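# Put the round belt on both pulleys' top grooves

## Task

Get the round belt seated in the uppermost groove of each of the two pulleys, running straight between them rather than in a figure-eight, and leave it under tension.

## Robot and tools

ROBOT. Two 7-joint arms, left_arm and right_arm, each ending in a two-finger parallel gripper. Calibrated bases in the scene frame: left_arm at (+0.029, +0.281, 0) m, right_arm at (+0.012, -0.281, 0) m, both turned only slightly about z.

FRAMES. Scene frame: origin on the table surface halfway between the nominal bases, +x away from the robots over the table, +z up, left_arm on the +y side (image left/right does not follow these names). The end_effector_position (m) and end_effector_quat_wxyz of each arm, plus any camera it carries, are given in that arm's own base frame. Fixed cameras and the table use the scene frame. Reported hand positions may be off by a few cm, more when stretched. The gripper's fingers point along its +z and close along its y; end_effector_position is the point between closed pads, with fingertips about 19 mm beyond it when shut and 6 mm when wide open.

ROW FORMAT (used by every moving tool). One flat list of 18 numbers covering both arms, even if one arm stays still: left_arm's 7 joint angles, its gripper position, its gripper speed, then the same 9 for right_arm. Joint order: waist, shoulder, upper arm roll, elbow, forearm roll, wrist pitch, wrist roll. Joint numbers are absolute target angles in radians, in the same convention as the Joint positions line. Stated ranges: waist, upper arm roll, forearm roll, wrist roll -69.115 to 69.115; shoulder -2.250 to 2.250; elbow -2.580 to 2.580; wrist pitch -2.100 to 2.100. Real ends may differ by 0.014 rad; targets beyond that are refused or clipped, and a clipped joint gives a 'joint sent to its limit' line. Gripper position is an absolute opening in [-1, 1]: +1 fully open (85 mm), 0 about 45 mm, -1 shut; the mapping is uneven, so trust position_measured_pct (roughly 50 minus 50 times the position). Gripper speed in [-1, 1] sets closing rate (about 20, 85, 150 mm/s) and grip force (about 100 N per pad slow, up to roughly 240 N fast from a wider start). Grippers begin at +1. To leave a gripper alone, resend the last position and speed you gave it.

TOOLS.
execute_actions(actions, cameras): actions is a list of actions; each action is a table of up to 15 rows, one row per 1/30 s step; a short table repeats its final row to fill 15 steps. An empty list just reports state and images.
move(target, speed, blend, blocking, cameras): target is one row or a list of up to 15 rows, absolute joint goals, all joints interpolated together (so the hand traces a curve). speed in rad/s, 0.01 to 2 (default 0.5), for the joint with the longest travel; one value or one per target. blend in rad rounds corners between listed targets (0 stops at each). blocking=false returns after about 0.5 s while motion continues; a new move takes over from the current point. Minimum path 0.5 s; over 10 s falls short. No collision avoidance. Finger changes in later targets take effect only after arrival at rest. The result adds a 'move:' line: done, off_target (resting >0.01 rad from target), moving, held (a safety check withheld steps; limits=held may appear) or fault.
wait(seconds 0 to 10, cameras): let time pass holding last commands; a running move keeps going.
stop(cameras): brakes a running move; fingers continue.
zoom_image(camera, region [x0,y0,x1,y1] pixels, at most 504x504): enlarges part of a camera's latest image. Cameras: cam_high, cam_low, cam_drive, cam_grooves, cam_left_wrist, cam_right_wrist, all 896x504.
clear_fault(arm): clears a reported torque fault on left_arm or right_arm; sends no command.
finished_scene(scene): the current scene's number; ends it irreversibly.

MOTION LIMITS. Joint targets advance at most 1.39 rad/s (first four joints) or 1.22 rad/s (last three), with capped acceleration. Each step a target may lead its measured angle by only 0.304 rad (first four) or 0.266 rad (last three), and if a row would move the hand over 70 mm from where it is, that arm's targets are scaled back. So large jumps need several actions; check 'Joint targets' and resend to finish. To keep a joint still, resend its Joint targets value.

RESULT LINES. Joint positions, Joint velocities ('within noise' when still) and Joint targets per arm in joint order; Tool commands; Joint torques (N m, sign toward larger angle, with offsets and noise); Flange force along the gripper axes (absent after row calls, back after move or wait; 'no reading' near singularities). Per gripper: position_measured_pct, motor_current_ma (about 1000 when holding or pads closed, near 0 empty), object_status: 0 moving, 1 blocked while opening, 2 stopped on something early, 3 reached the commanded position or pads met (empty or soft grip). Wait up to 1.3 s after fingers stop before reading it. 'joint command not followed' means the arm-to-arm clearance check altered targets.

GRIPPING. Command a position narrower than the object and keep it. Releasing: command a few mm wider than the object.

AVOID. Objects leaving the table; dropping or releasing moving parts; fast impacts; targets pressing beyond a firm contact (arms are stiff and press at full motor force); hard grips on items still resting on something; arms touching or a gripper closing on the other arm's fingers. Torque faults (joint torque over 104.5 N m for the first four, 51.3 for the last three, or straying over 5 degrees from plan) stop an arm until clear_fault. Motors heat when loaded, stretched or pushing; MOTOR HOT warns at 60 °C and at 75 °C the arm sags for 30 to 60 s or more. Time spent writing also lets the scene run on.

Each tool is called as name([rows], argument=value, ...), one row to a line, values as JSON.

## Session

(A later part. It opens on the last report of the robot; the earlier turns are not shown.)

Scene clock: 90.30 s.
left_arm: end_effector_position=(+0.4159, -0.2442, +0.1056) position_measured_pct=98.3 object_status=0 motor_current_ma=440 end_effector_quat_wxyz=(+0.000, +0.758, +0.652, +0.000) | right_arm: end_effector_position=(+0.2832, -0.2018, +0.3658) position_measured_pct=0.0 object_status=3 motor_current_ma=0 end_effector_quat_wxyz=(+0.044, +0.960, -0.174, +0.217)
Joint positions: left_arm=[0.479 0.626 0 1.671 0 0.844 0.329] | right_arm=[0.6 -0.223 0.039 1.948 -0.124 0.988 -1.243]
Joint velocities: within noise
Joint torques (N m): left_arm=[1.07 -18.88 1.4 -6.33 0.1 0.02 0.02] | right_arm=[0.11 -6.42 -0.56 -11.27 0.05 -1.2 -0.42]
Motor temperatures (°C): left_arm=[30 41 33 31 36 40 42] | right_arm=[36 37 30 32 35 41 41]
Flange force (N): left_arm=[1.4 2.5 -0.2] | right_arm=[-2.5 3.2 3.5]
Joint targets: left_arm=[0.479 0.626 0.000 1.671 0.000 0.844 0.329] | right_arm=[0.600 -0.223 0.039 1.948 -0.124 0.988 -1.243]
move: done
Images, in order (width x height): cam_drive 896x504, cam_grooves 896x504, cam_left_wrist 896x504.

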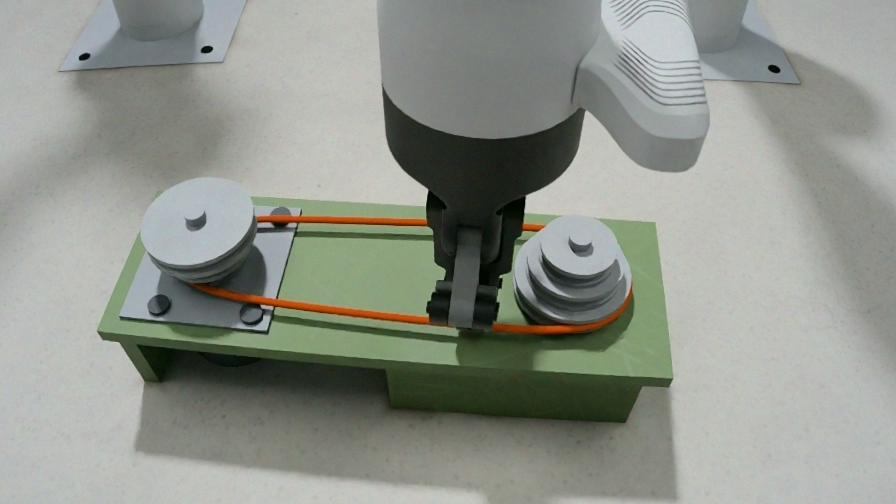

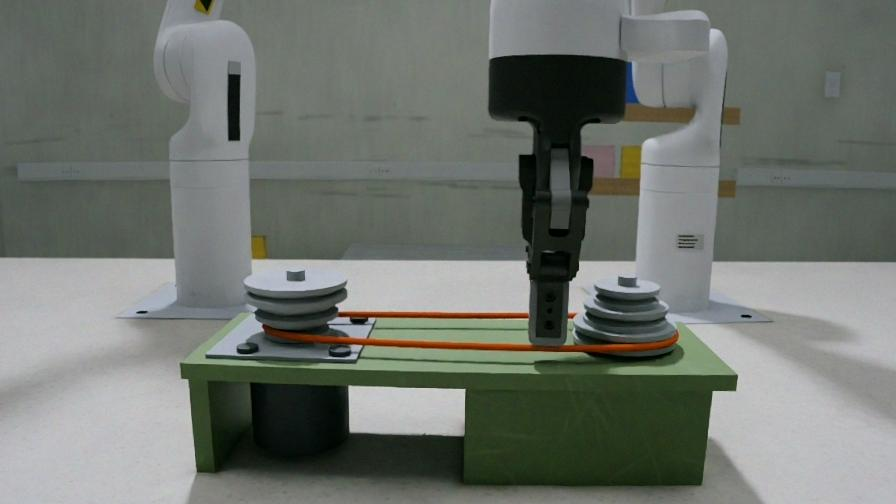

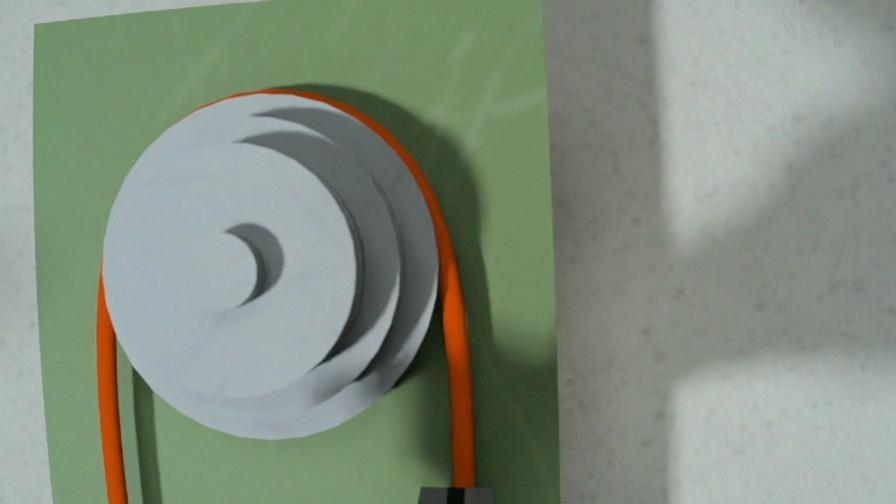

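move([
  [0.4793,0.6264,0,1.6708,0,0.8444,0.3293,-0.4,0,0.6,-0.223,0.039,1.948,-0.124,0.988,-1.243,1,1],
  [0.4793,0.6409,0,1.6795,0,0.8212,0.3293,-0.4,0,0.6,-0.223,0.039,1.948,-0.124,0.988,-1.243,1,1],
  [0.4793,0.6409,0,1.6795,0,0.8212,0.3293,-1,-0.5,0.6,-0.223,0.039,1.948,-0.124,0.988,-1.243,1,1],
], speed=0.1, cameras=["cam_drive","cam_grooves","cam_left_wrist"])

zoom_image(camera="cam_grooves", region=[480, 230, 730, 370])

Scene clock: 96.20 s.
left_arm: end_effector_position=(+0.4159, -0.2442, +0.0966) position_measured_pct=96.5 object_status=0 motor_current_ma=1000 end_effector_quat_wxyz=(+0.000, +0.758, +0.652, +0.000) | right_arm: end_effector_position=(+0.2832, -0.2018, +0.3658) position_measured_pct=0.0 object_status=3 motor_current_ma=0 end_effector_quat_wxyz=(+0.044, +0.960, -0.174, +0.217)
Joint positions: left_arm=[0.479 0.641 0 1.679 0 0.821 0.329] | right_arm=[0.6 -0.223 0.039 1.948 -0.124 0.988 -1.243]
Joint velocities: within noise
Joint torques (N m): left_arm=[1.1 -19.11 1.44 -6.09 0.1 0.04 0.03] | right_arm=[0.11 -6.48 -0.58 -11.17 0.01 -1.21 -0.45]
Motor temperatures (°C): left_arm=[30 41 33 31 36 40 42] | right_arm=[36 37 30 32 35 41 41]
Flange force (N): left_arm=[1.3 3.0 0.0] | right_arm=[-2.1 3.4 3.4]
Joint targets: left_arm=[0.479 0.641 0.000 1.679 0.000 0.821 0.329] | right_arm=[0.600 -0.223 0.039 1.948 -0.124 0.988 -1.243]
move: done
Images, in order (width x height): cam_drive 896x504, cam_grooves 896x504, cam_left_wrist 896x504.

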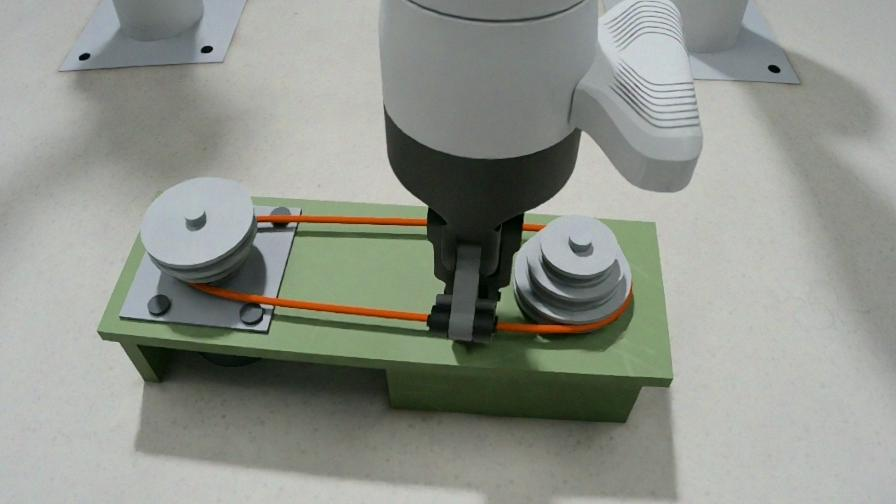

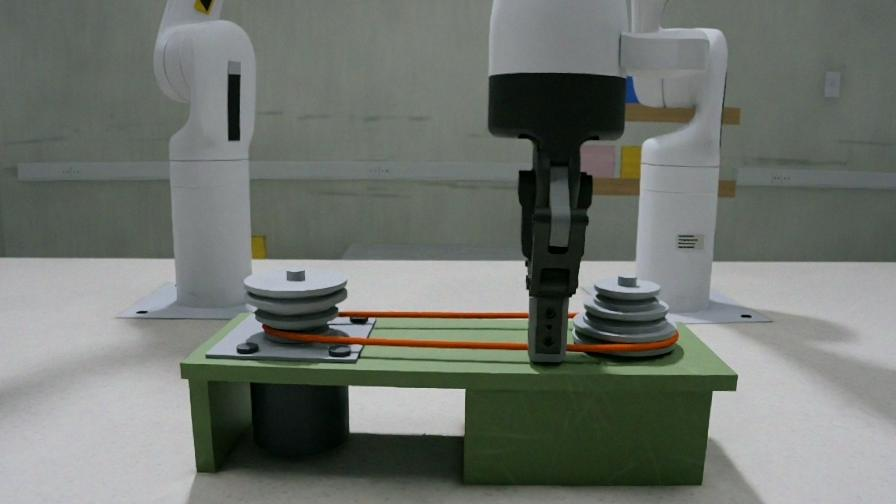

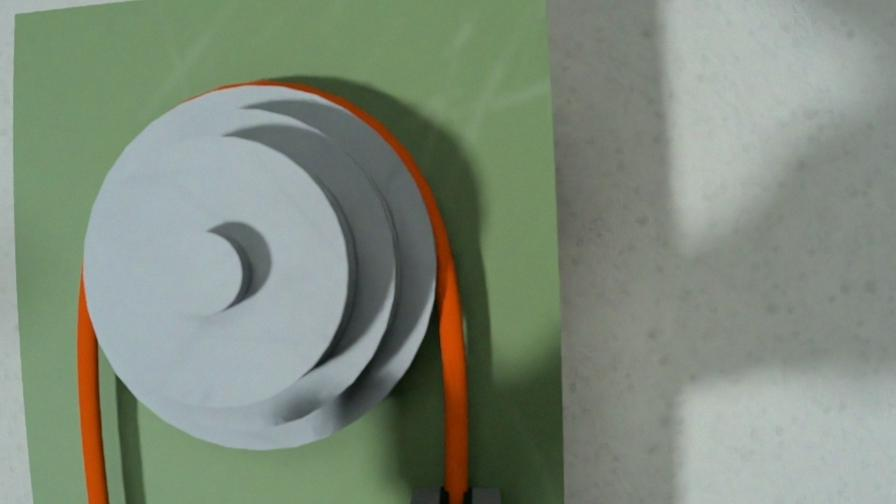

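Scaled by 2.016.

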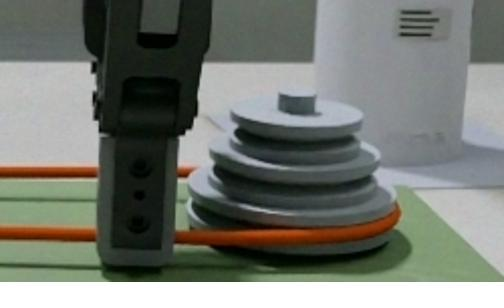

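move([
  [0.4637,0.6298,0,1.6446,0,0.8672,0.3137,-1,-0.5,0.6,-0.223,0.039,1.948,-0.124,0.988,-1.243,1,1],
  [0.4067,0.6079,0,1.6347,0,0.8990,0.2567,-1,-0.5,0.6,-0.223,0.039,1.948,-0.124,0.988,-1.243,1,1],
  [0.3485,0.5849,0,1.6803,0,0.8764,0.4485,-1,-0.5,0.6,-0.223,0.039,1.948,-0.124,0.988,-1.243,1,1],
], speed=0.08)

zoom_image(camera="cam_grooves", region=[480, 230, 730, 370])

zoom_image(camera="cam_drive", region=[460, 180, 710, 390])

Scene clock: 116.70 s.
left_arm: end_effector_position=(+0.4369, -0.1852, +0.1232) position_measured_pct=96.5 object_status=2 motor_current_ma=1000 end_effector_quat_wxyz=(+0.000, +0.671, +0.742, +0.000) | right_arm: end_effector_position=(+0.2832, -0.2018, +0.3658) position_measured_pct=0.0 object_status=3 motor_current_ma=0 end_effector_quat_wxyz=(+0.044, +0.960, -0.174, +0.217)
Joint positions: left_arm=[0.348 0.585 0 1.68 0 0.876 0.449] | right_arm=[0.6 -0.223 0.039 1.948 -0.124 0.988 -1.243]
Joint velocities: within noise
Joint torques (N m): left_arm=[-0.54 -20.18 -0.27 -8.55 -0.89 -0.8 -0.02] | right_arm=[0.07 -6.39 -0.59 -11.36 0.02 -1.23 -0.38]
Motor temperatures (°C): left_arm=[30 41 33 31 36 40 42] | right_arm=[36 36 30 32 35 41 41]
Flange force (N): left_arm=[-0.7 -1.2 2.6] | right_arm=[-2.7 3.0 3.5]
Joint targets: left_arm=[0.348 0.585 0.000 1.680 0.000 0.876 0.449] | right_arm=[0.600 -0.223 0.039 1.948 -0.124 0.988 -1.243]
move: done

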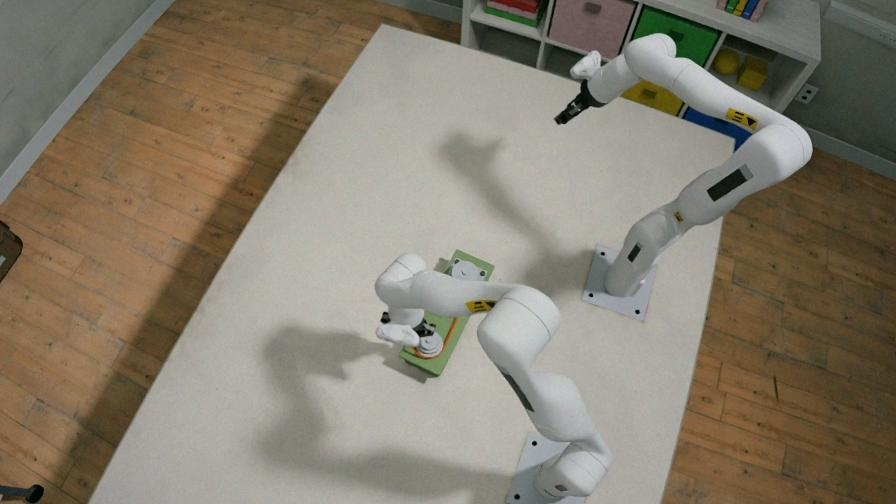

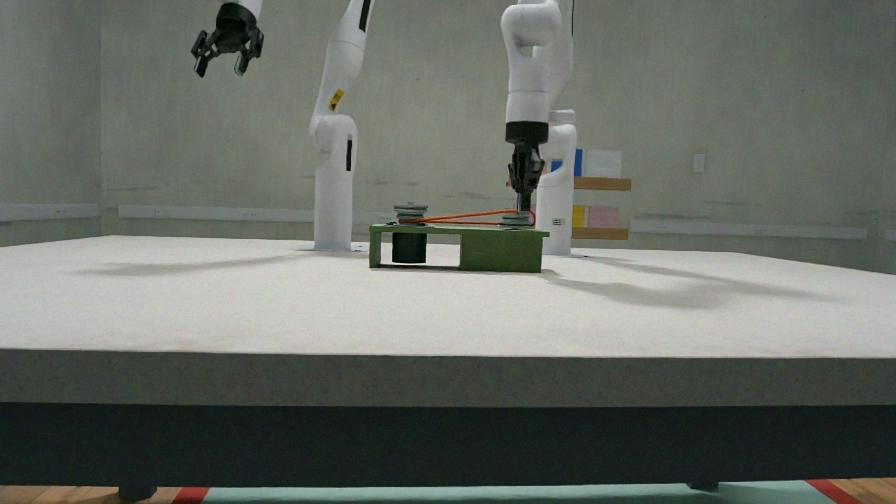

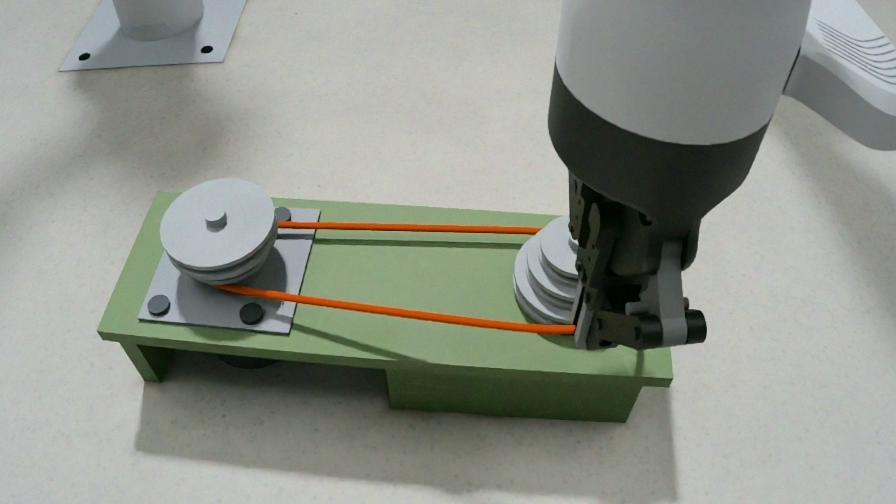

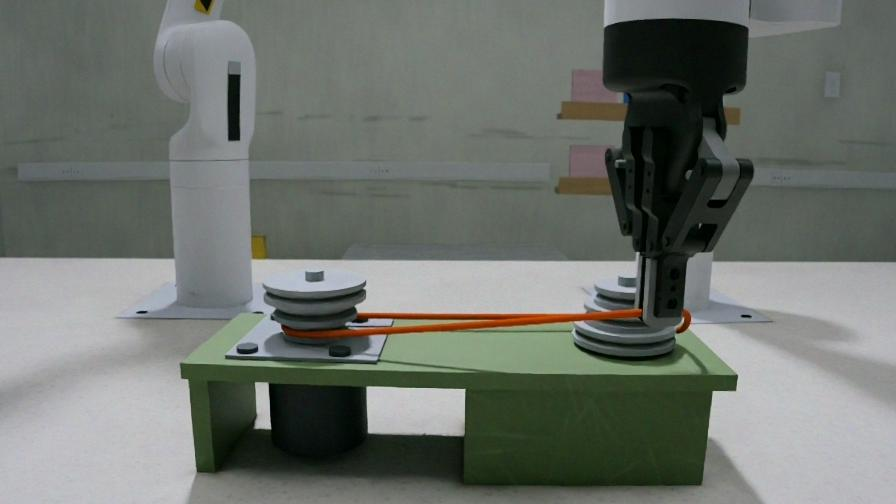

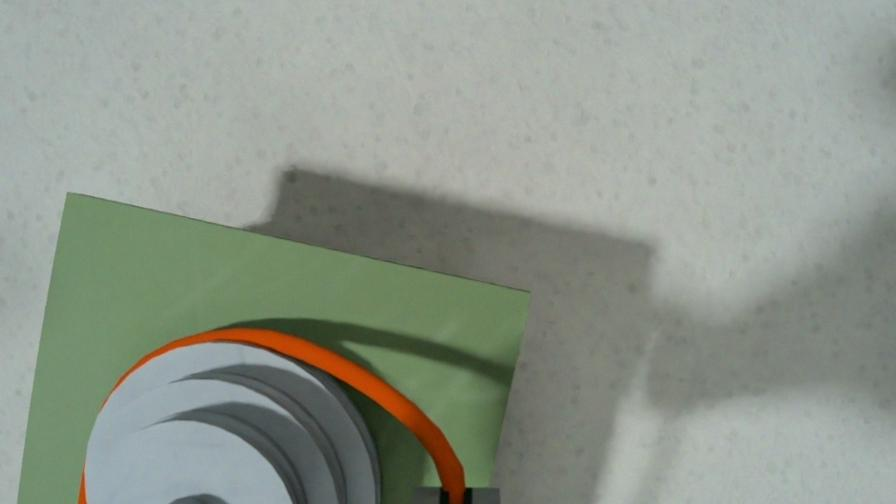

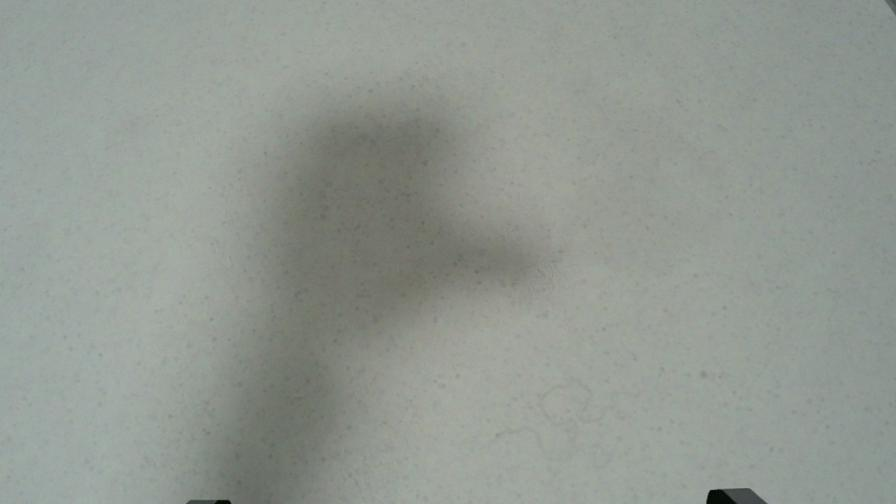

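Scaled by 2.016.

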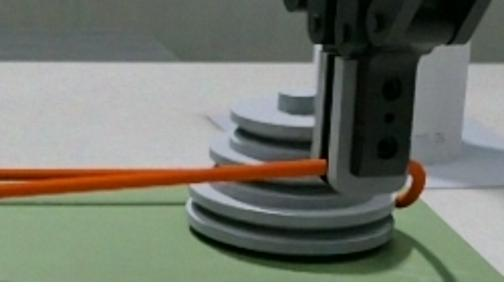

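Scaled by 2.016.

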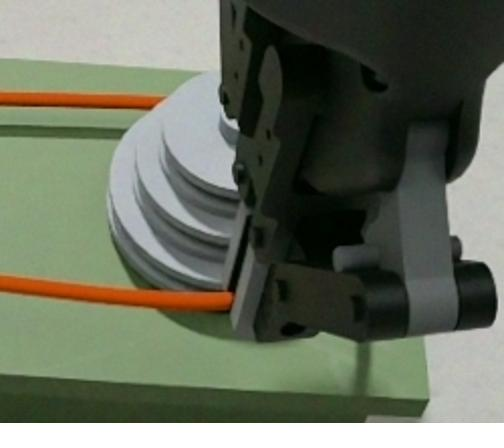

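move([
  [0.2953,0.5445,0,1.7590,0,0.8381,1.0453,-1,-0.5,0.6,-0.223,0.039,1.948,-0.124,0.988,-1.243,1,1],
  [0.2887,0.4873,0,1.8686,0,0.7857,1.7887,-1,-0.5,0.6,-0.223,0.039,1.948,-0.124,0.988,-1.243,1,1],
], speed=0.2)

zoom_image(camera="cam_grooves", region=[480, 230, 730, 370])

zoom_image(camera="cam_drive", region=[460, 180, 710, 390])

Scene clock: 126.03 s.
left_arm: end_effector_position=(+0.3949, -0.1432, +0.1231) position_measured_pct=96.5 object_status=2 motor_current_ma=1000 end_effector_quat_wxyz=(+0.000, +0.035, +0.999, +0.000) | right_arm: end_effector_position=(+0.2832, -0.2018, +0.3658) position_measured_pct=0.0 object_status=3 motor_current_ma=0 end_effector_quat_wxyz=(+0.044, +0.960, -0.174, +0.217)
Joint positions: left_arm=[0.289 0.487 0 1.869 0 0.786 1.789] | right_arm=[0.6 -0.223 0.039 1.948 -0.124 0.988 -1.243]
Joint velocities: within noise
Joint torques (N m): left_arm=[0.14 -16.11 0.37 -5.75 -0.44 0.21 0.09] | right_arm=[0.1 -6.45 -0.57 -11.2 0.03 -1.22 -0.46]
Motor temperatures (°C): left_arm=[30 41 33 31 36 40 42] | right_arm=[36 36 30 32 35 41 41]
Flange force (N): left_arm=[-2.2 0.0 0.1] | right_arm=[-2.2 3.4 3.3]
Joint targets: left_arm=[0.289 0.487 0.000 1.869 0.000 0.786 1.789] | right_arm=[0.600 -0.223 0.039 1.948 -0.124 0.988 -1.243]
move: done

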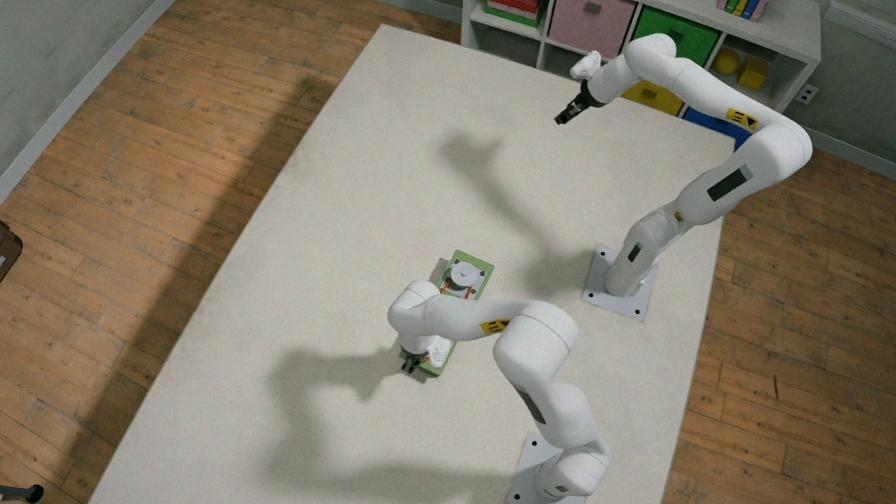

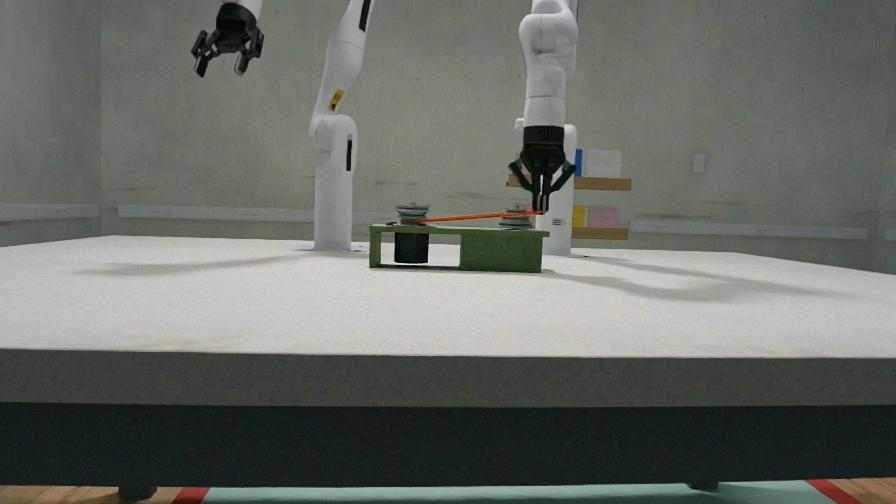

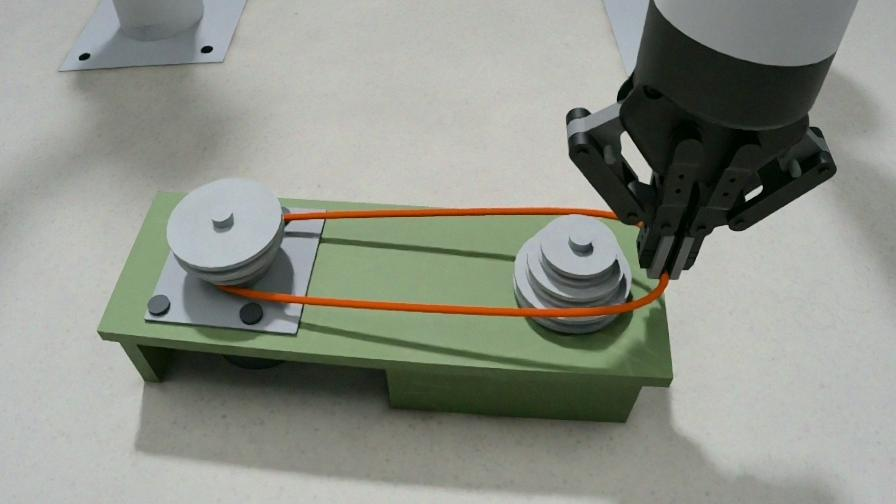

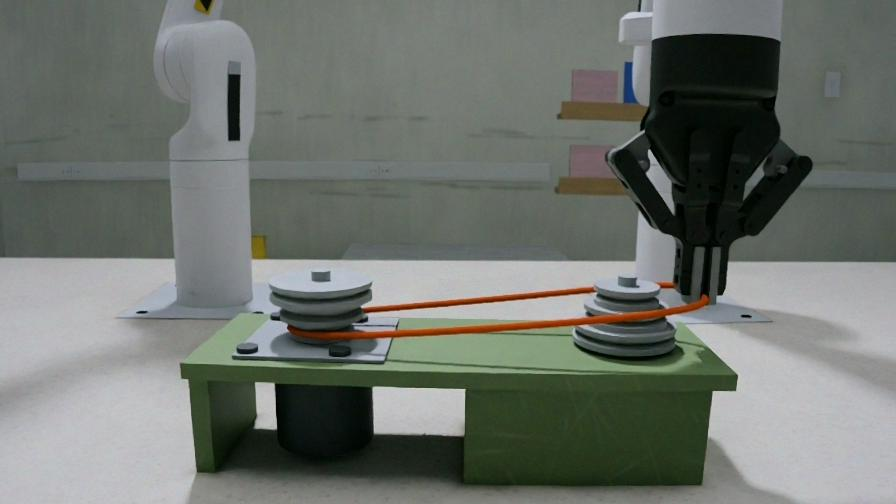

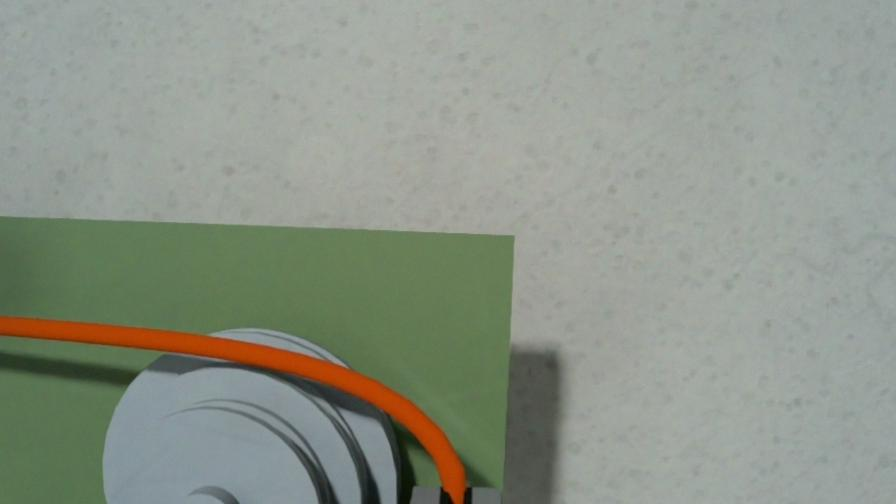

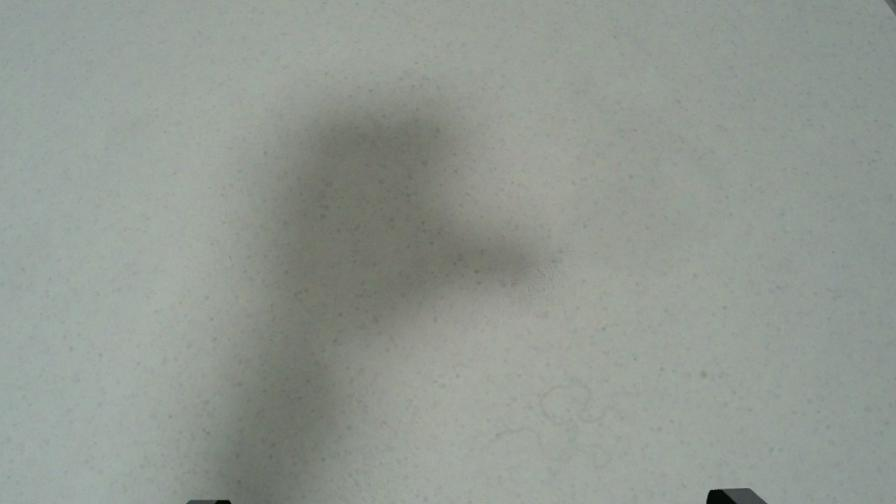

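Scaled by 2.016.

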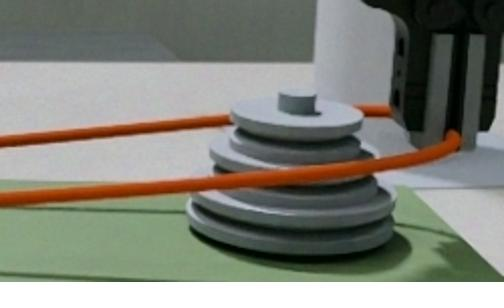

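Scaled by 2.016.

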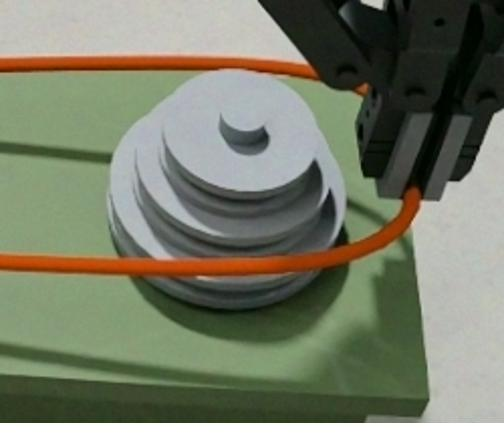

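move(target=[0.3143,0.5267,0,1.822,0,0.7929,1.8143,-1,-0.5,0.6,-0.223,0.039,1.948,-0.124,0.988,-1.243,1,1], speed=0.05, cameras=["cam_drive","cam_grooves","cam_left_wrist"])

zoom_image(camera="cam_grooves", region=[480, 230, 730, 370])

zoom_image(camera="cam_drive", region=[460, 180, 710, 390])

Scene clock: 134.67 s.
left_arm: end_effector_position=(+0.4066, -0.1581, +0.1167) position_measured_pct=96.5 object_status=2 motor_current_ma=1000 end_effector_quat_wxyz=(+0.000, +0.035, +0.999, +0.000) | right_arm: end_effector_position=(+0.2832, -0.2018, +0.3658) position_measured_pct=0.0 object_status=3 motor_current_ma=0 end_effector_quat_wxyz=(+0.044, +0.960, -0.174, +0.217)
Joint positions: left_arm=[0.314 0.527 0 1.822 0 0.793 1.814] | right_arm=[0.6 -0.223 0.039 1.948 -0.124 0.988 -1.243]
Joint velocities: within noise
Joint torques (N m): left_arm=[11.58 -12.68 12.73 -3.09 6.15 0.56 0.2] | right_arm=[0.15 -6.51 -0.61 -11.29 0.05 -1.22 -0.42]
Motor temperatures (°C): left_arm=[30 41 32 31 36 40 42] | right_arm=[35 36 30 32 35 41 41]
Flange force (N): left_arm=[-9.8 25.2 -9.1] | right_arm=[-2.3 3.4 3.6]
Joint targets: left_arm=[0.314 0.527 0.000 1.822 0.000 0.793 1.814] | right_arm=[0.600 -0.223 0.039 1.948 -0.124 0.988 -1.243]
move: done
Images, in order (width x height): cam_drive 896x504, cam_grooves 896x504, cam_left_wrist 896x504.

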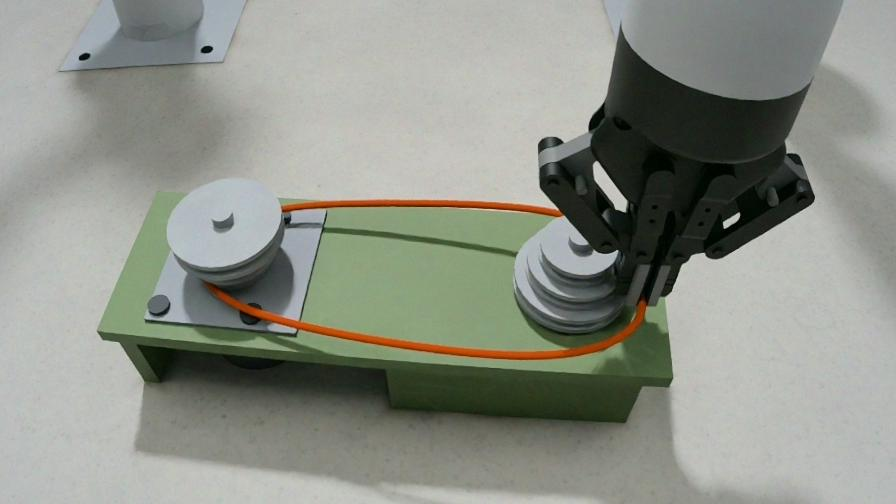

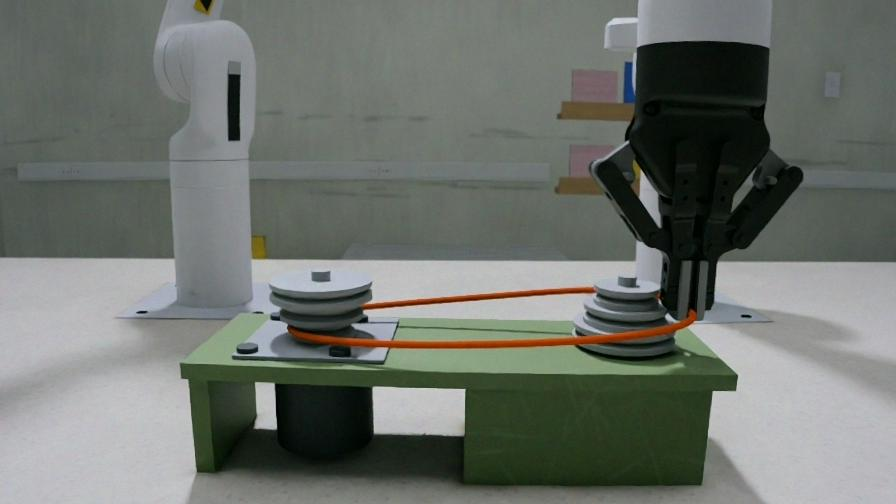

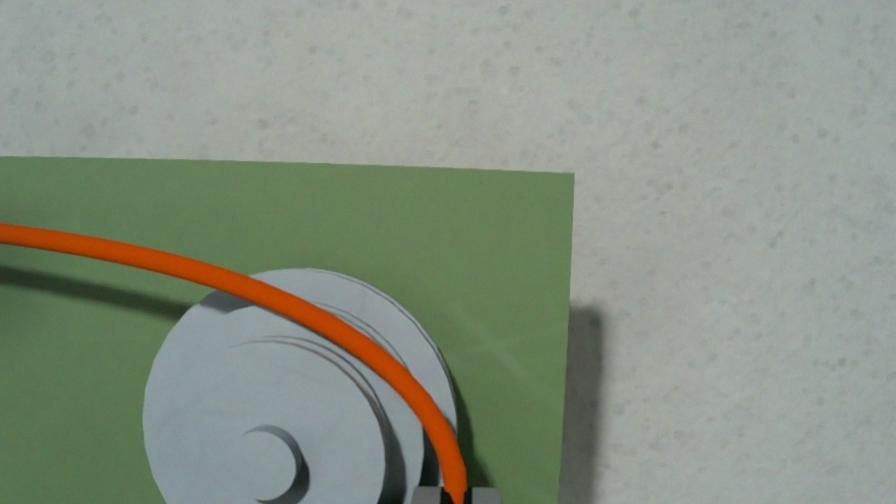

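Scaled by 2.016.

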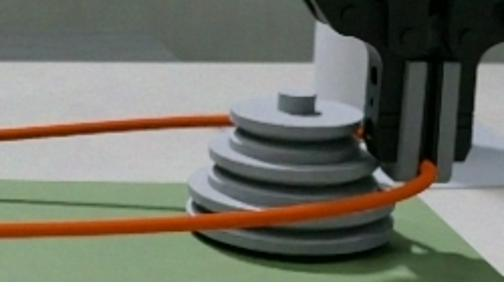

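Scaled by 2.016.

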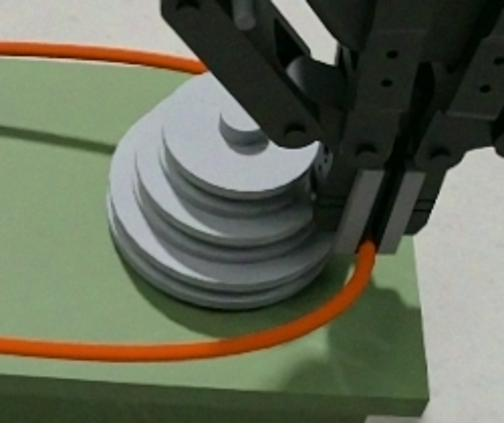

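move([
  [0.2887,0.4873,0,1.8686,0,0.7857,1.7887,-1,-0.5,0.6,-0.223,0.039,1.948,-0.124,0.988,-1.243,1,1],
  [0.3395,0.4456,0,1.9458,0,0.7502,2.6395,-1,-0.5,0.6,-0.223,0.039,1.948,-0.124,0.988,-1.243,1,1],
  [0.4210,0.4493,0,1.9394,0,0.7529,3.421,-1,-0.5,0.6,-0.223,0.039,1.948,-0.124,0.988,-1.243,1,1],
  [0.5064,0.4880,0,1.868,0,0.7856,3.706,-1,-0.5,0.6,-0.223,0.039,1.948,-0.124,0.988,-1.243,1,1],
], speed=0.25)

zoom_image(camera="cam_grooves", region=[480, 230, 730, 370])

zoom_image(camera="cam_drive", region=[460, 180, 710, 390])

Scene clock: 155.47 s.
left_arm: end_effector_position=(+0.3549, -0.2252, +0.1229) position_measured_pct=96.5 object_status=2 motor_current_ma=1000 end_effector_quat_wxyz=(+0.000, +0.727, -0.686, +0.000) | right_arm: end_effector_position=(+0.2832, -0.2018, +0.3658) position_measured_pct=0.0 object_status=3 motor_current_ma=0 end_effector_quat_wxyz=(+0.044, +0.960, -0.174, +0.217)
Joint positions: left_arm=[0.506 0.488 0 1.868 0 0.786 3.706] | right_arm=[0.6 -0.223 0.039 1.948 -0.124 0.988 -1.243]
Joint velocities: within noise
Joint torques (N m): left_arm=[1.01 -16.32 1.45 -6.1 0.11 -0.13 0.04] | right_arm=[0.07 -6.52 -0.58 -11.31 0.03 -1.22 -0.41]
Motor temperatures (°C): left_arm=[30 40 32 31 36 40 42] | right_arm=[35 36 30 32 34 41 41]
Flange force (N): left_arm=[-1.1 -2.8 -0.1] | right_arm=[-2.3 3.2 3.6]
Joint targets: left_arm=[0.506 0.488 0.000 1.868 0.000 0.786 3.706] | right_arm=[0.600 -0.223 0.039 1.948 -0.124 0.988 -1.243]
move: done

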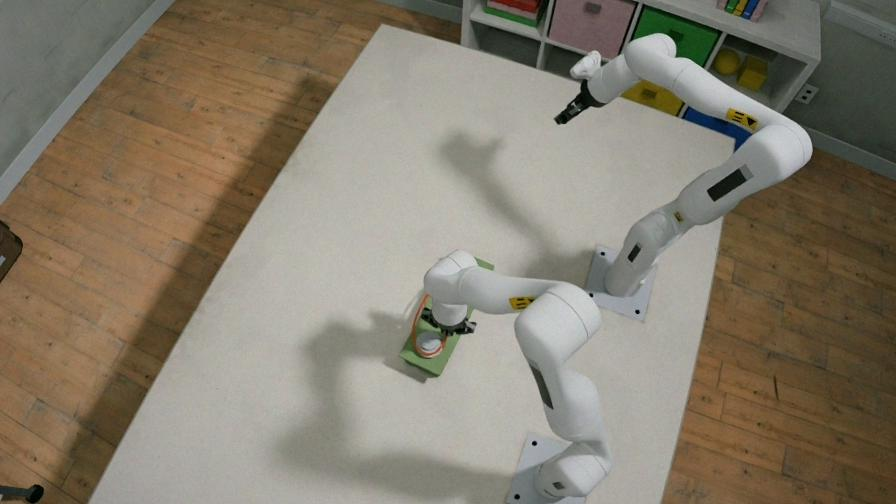

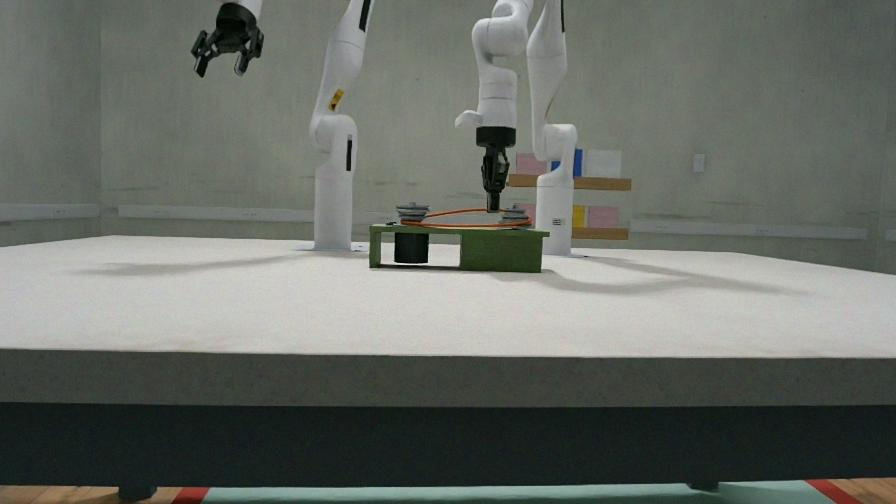

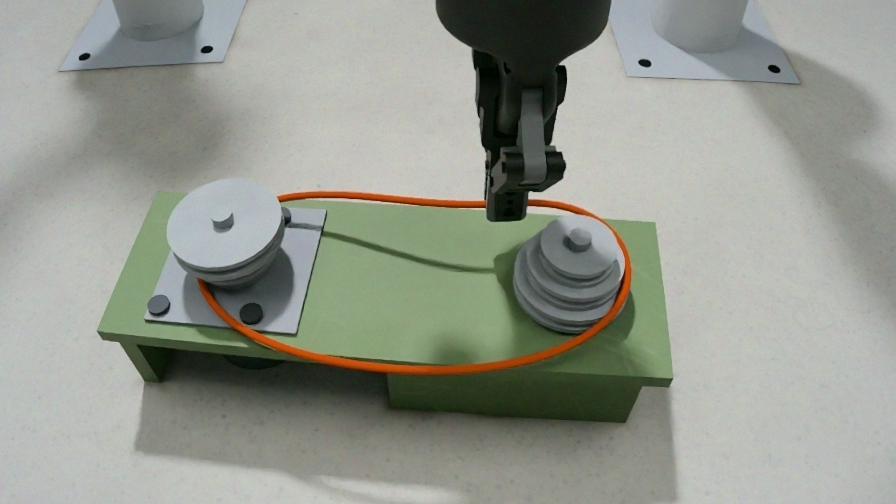

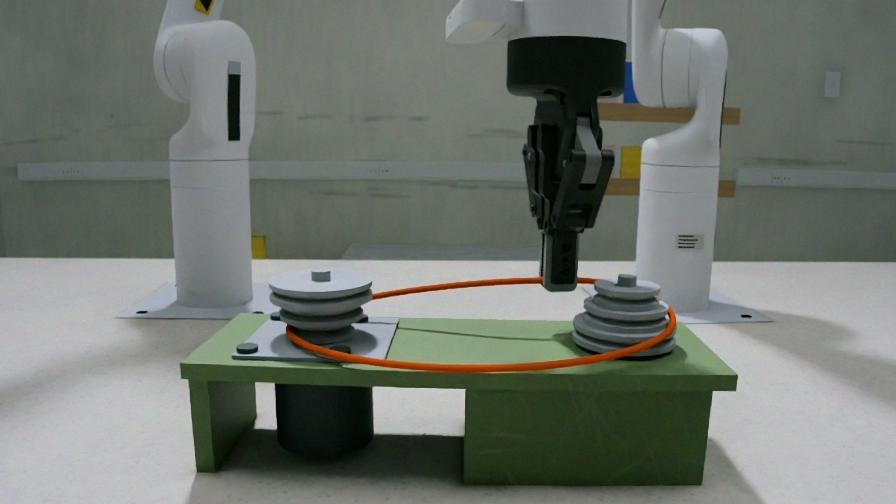

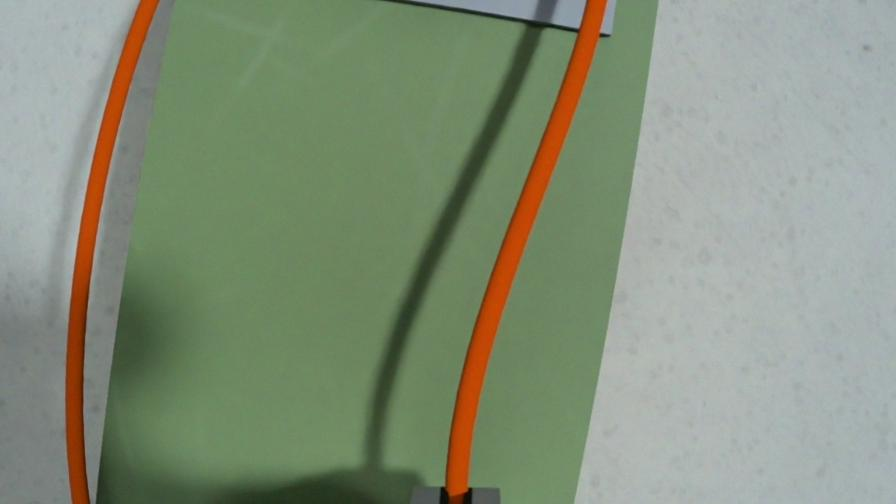

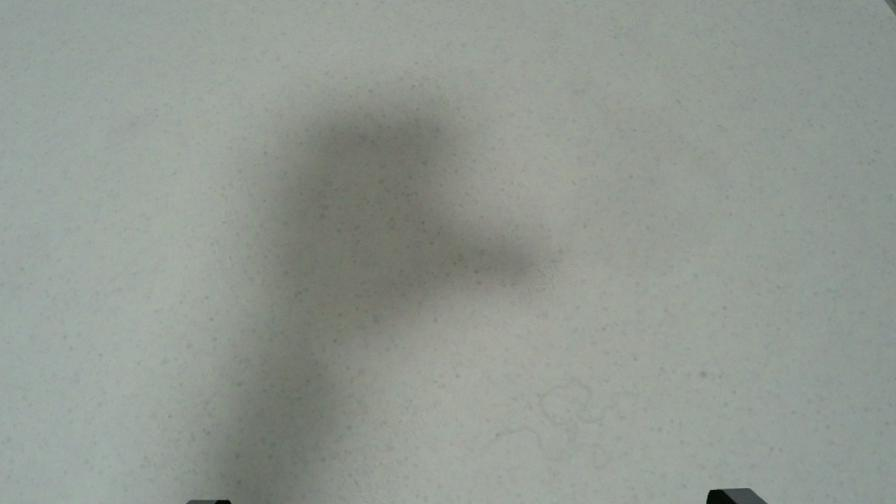

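Scaled by 2.016.

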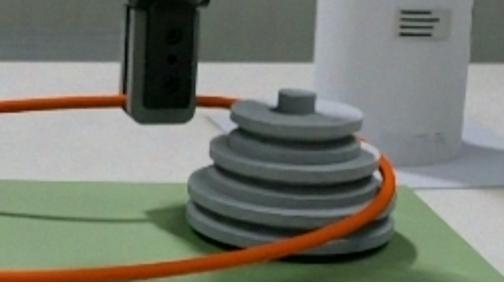

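Scaled by 2.016.

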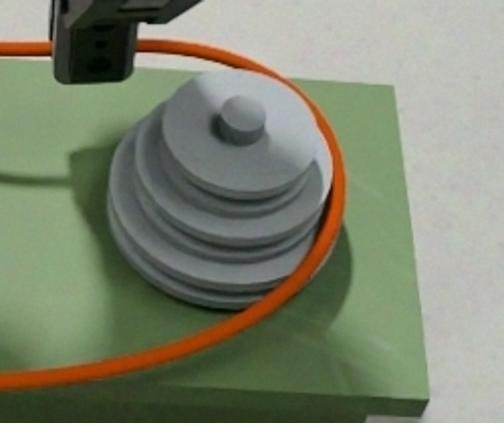

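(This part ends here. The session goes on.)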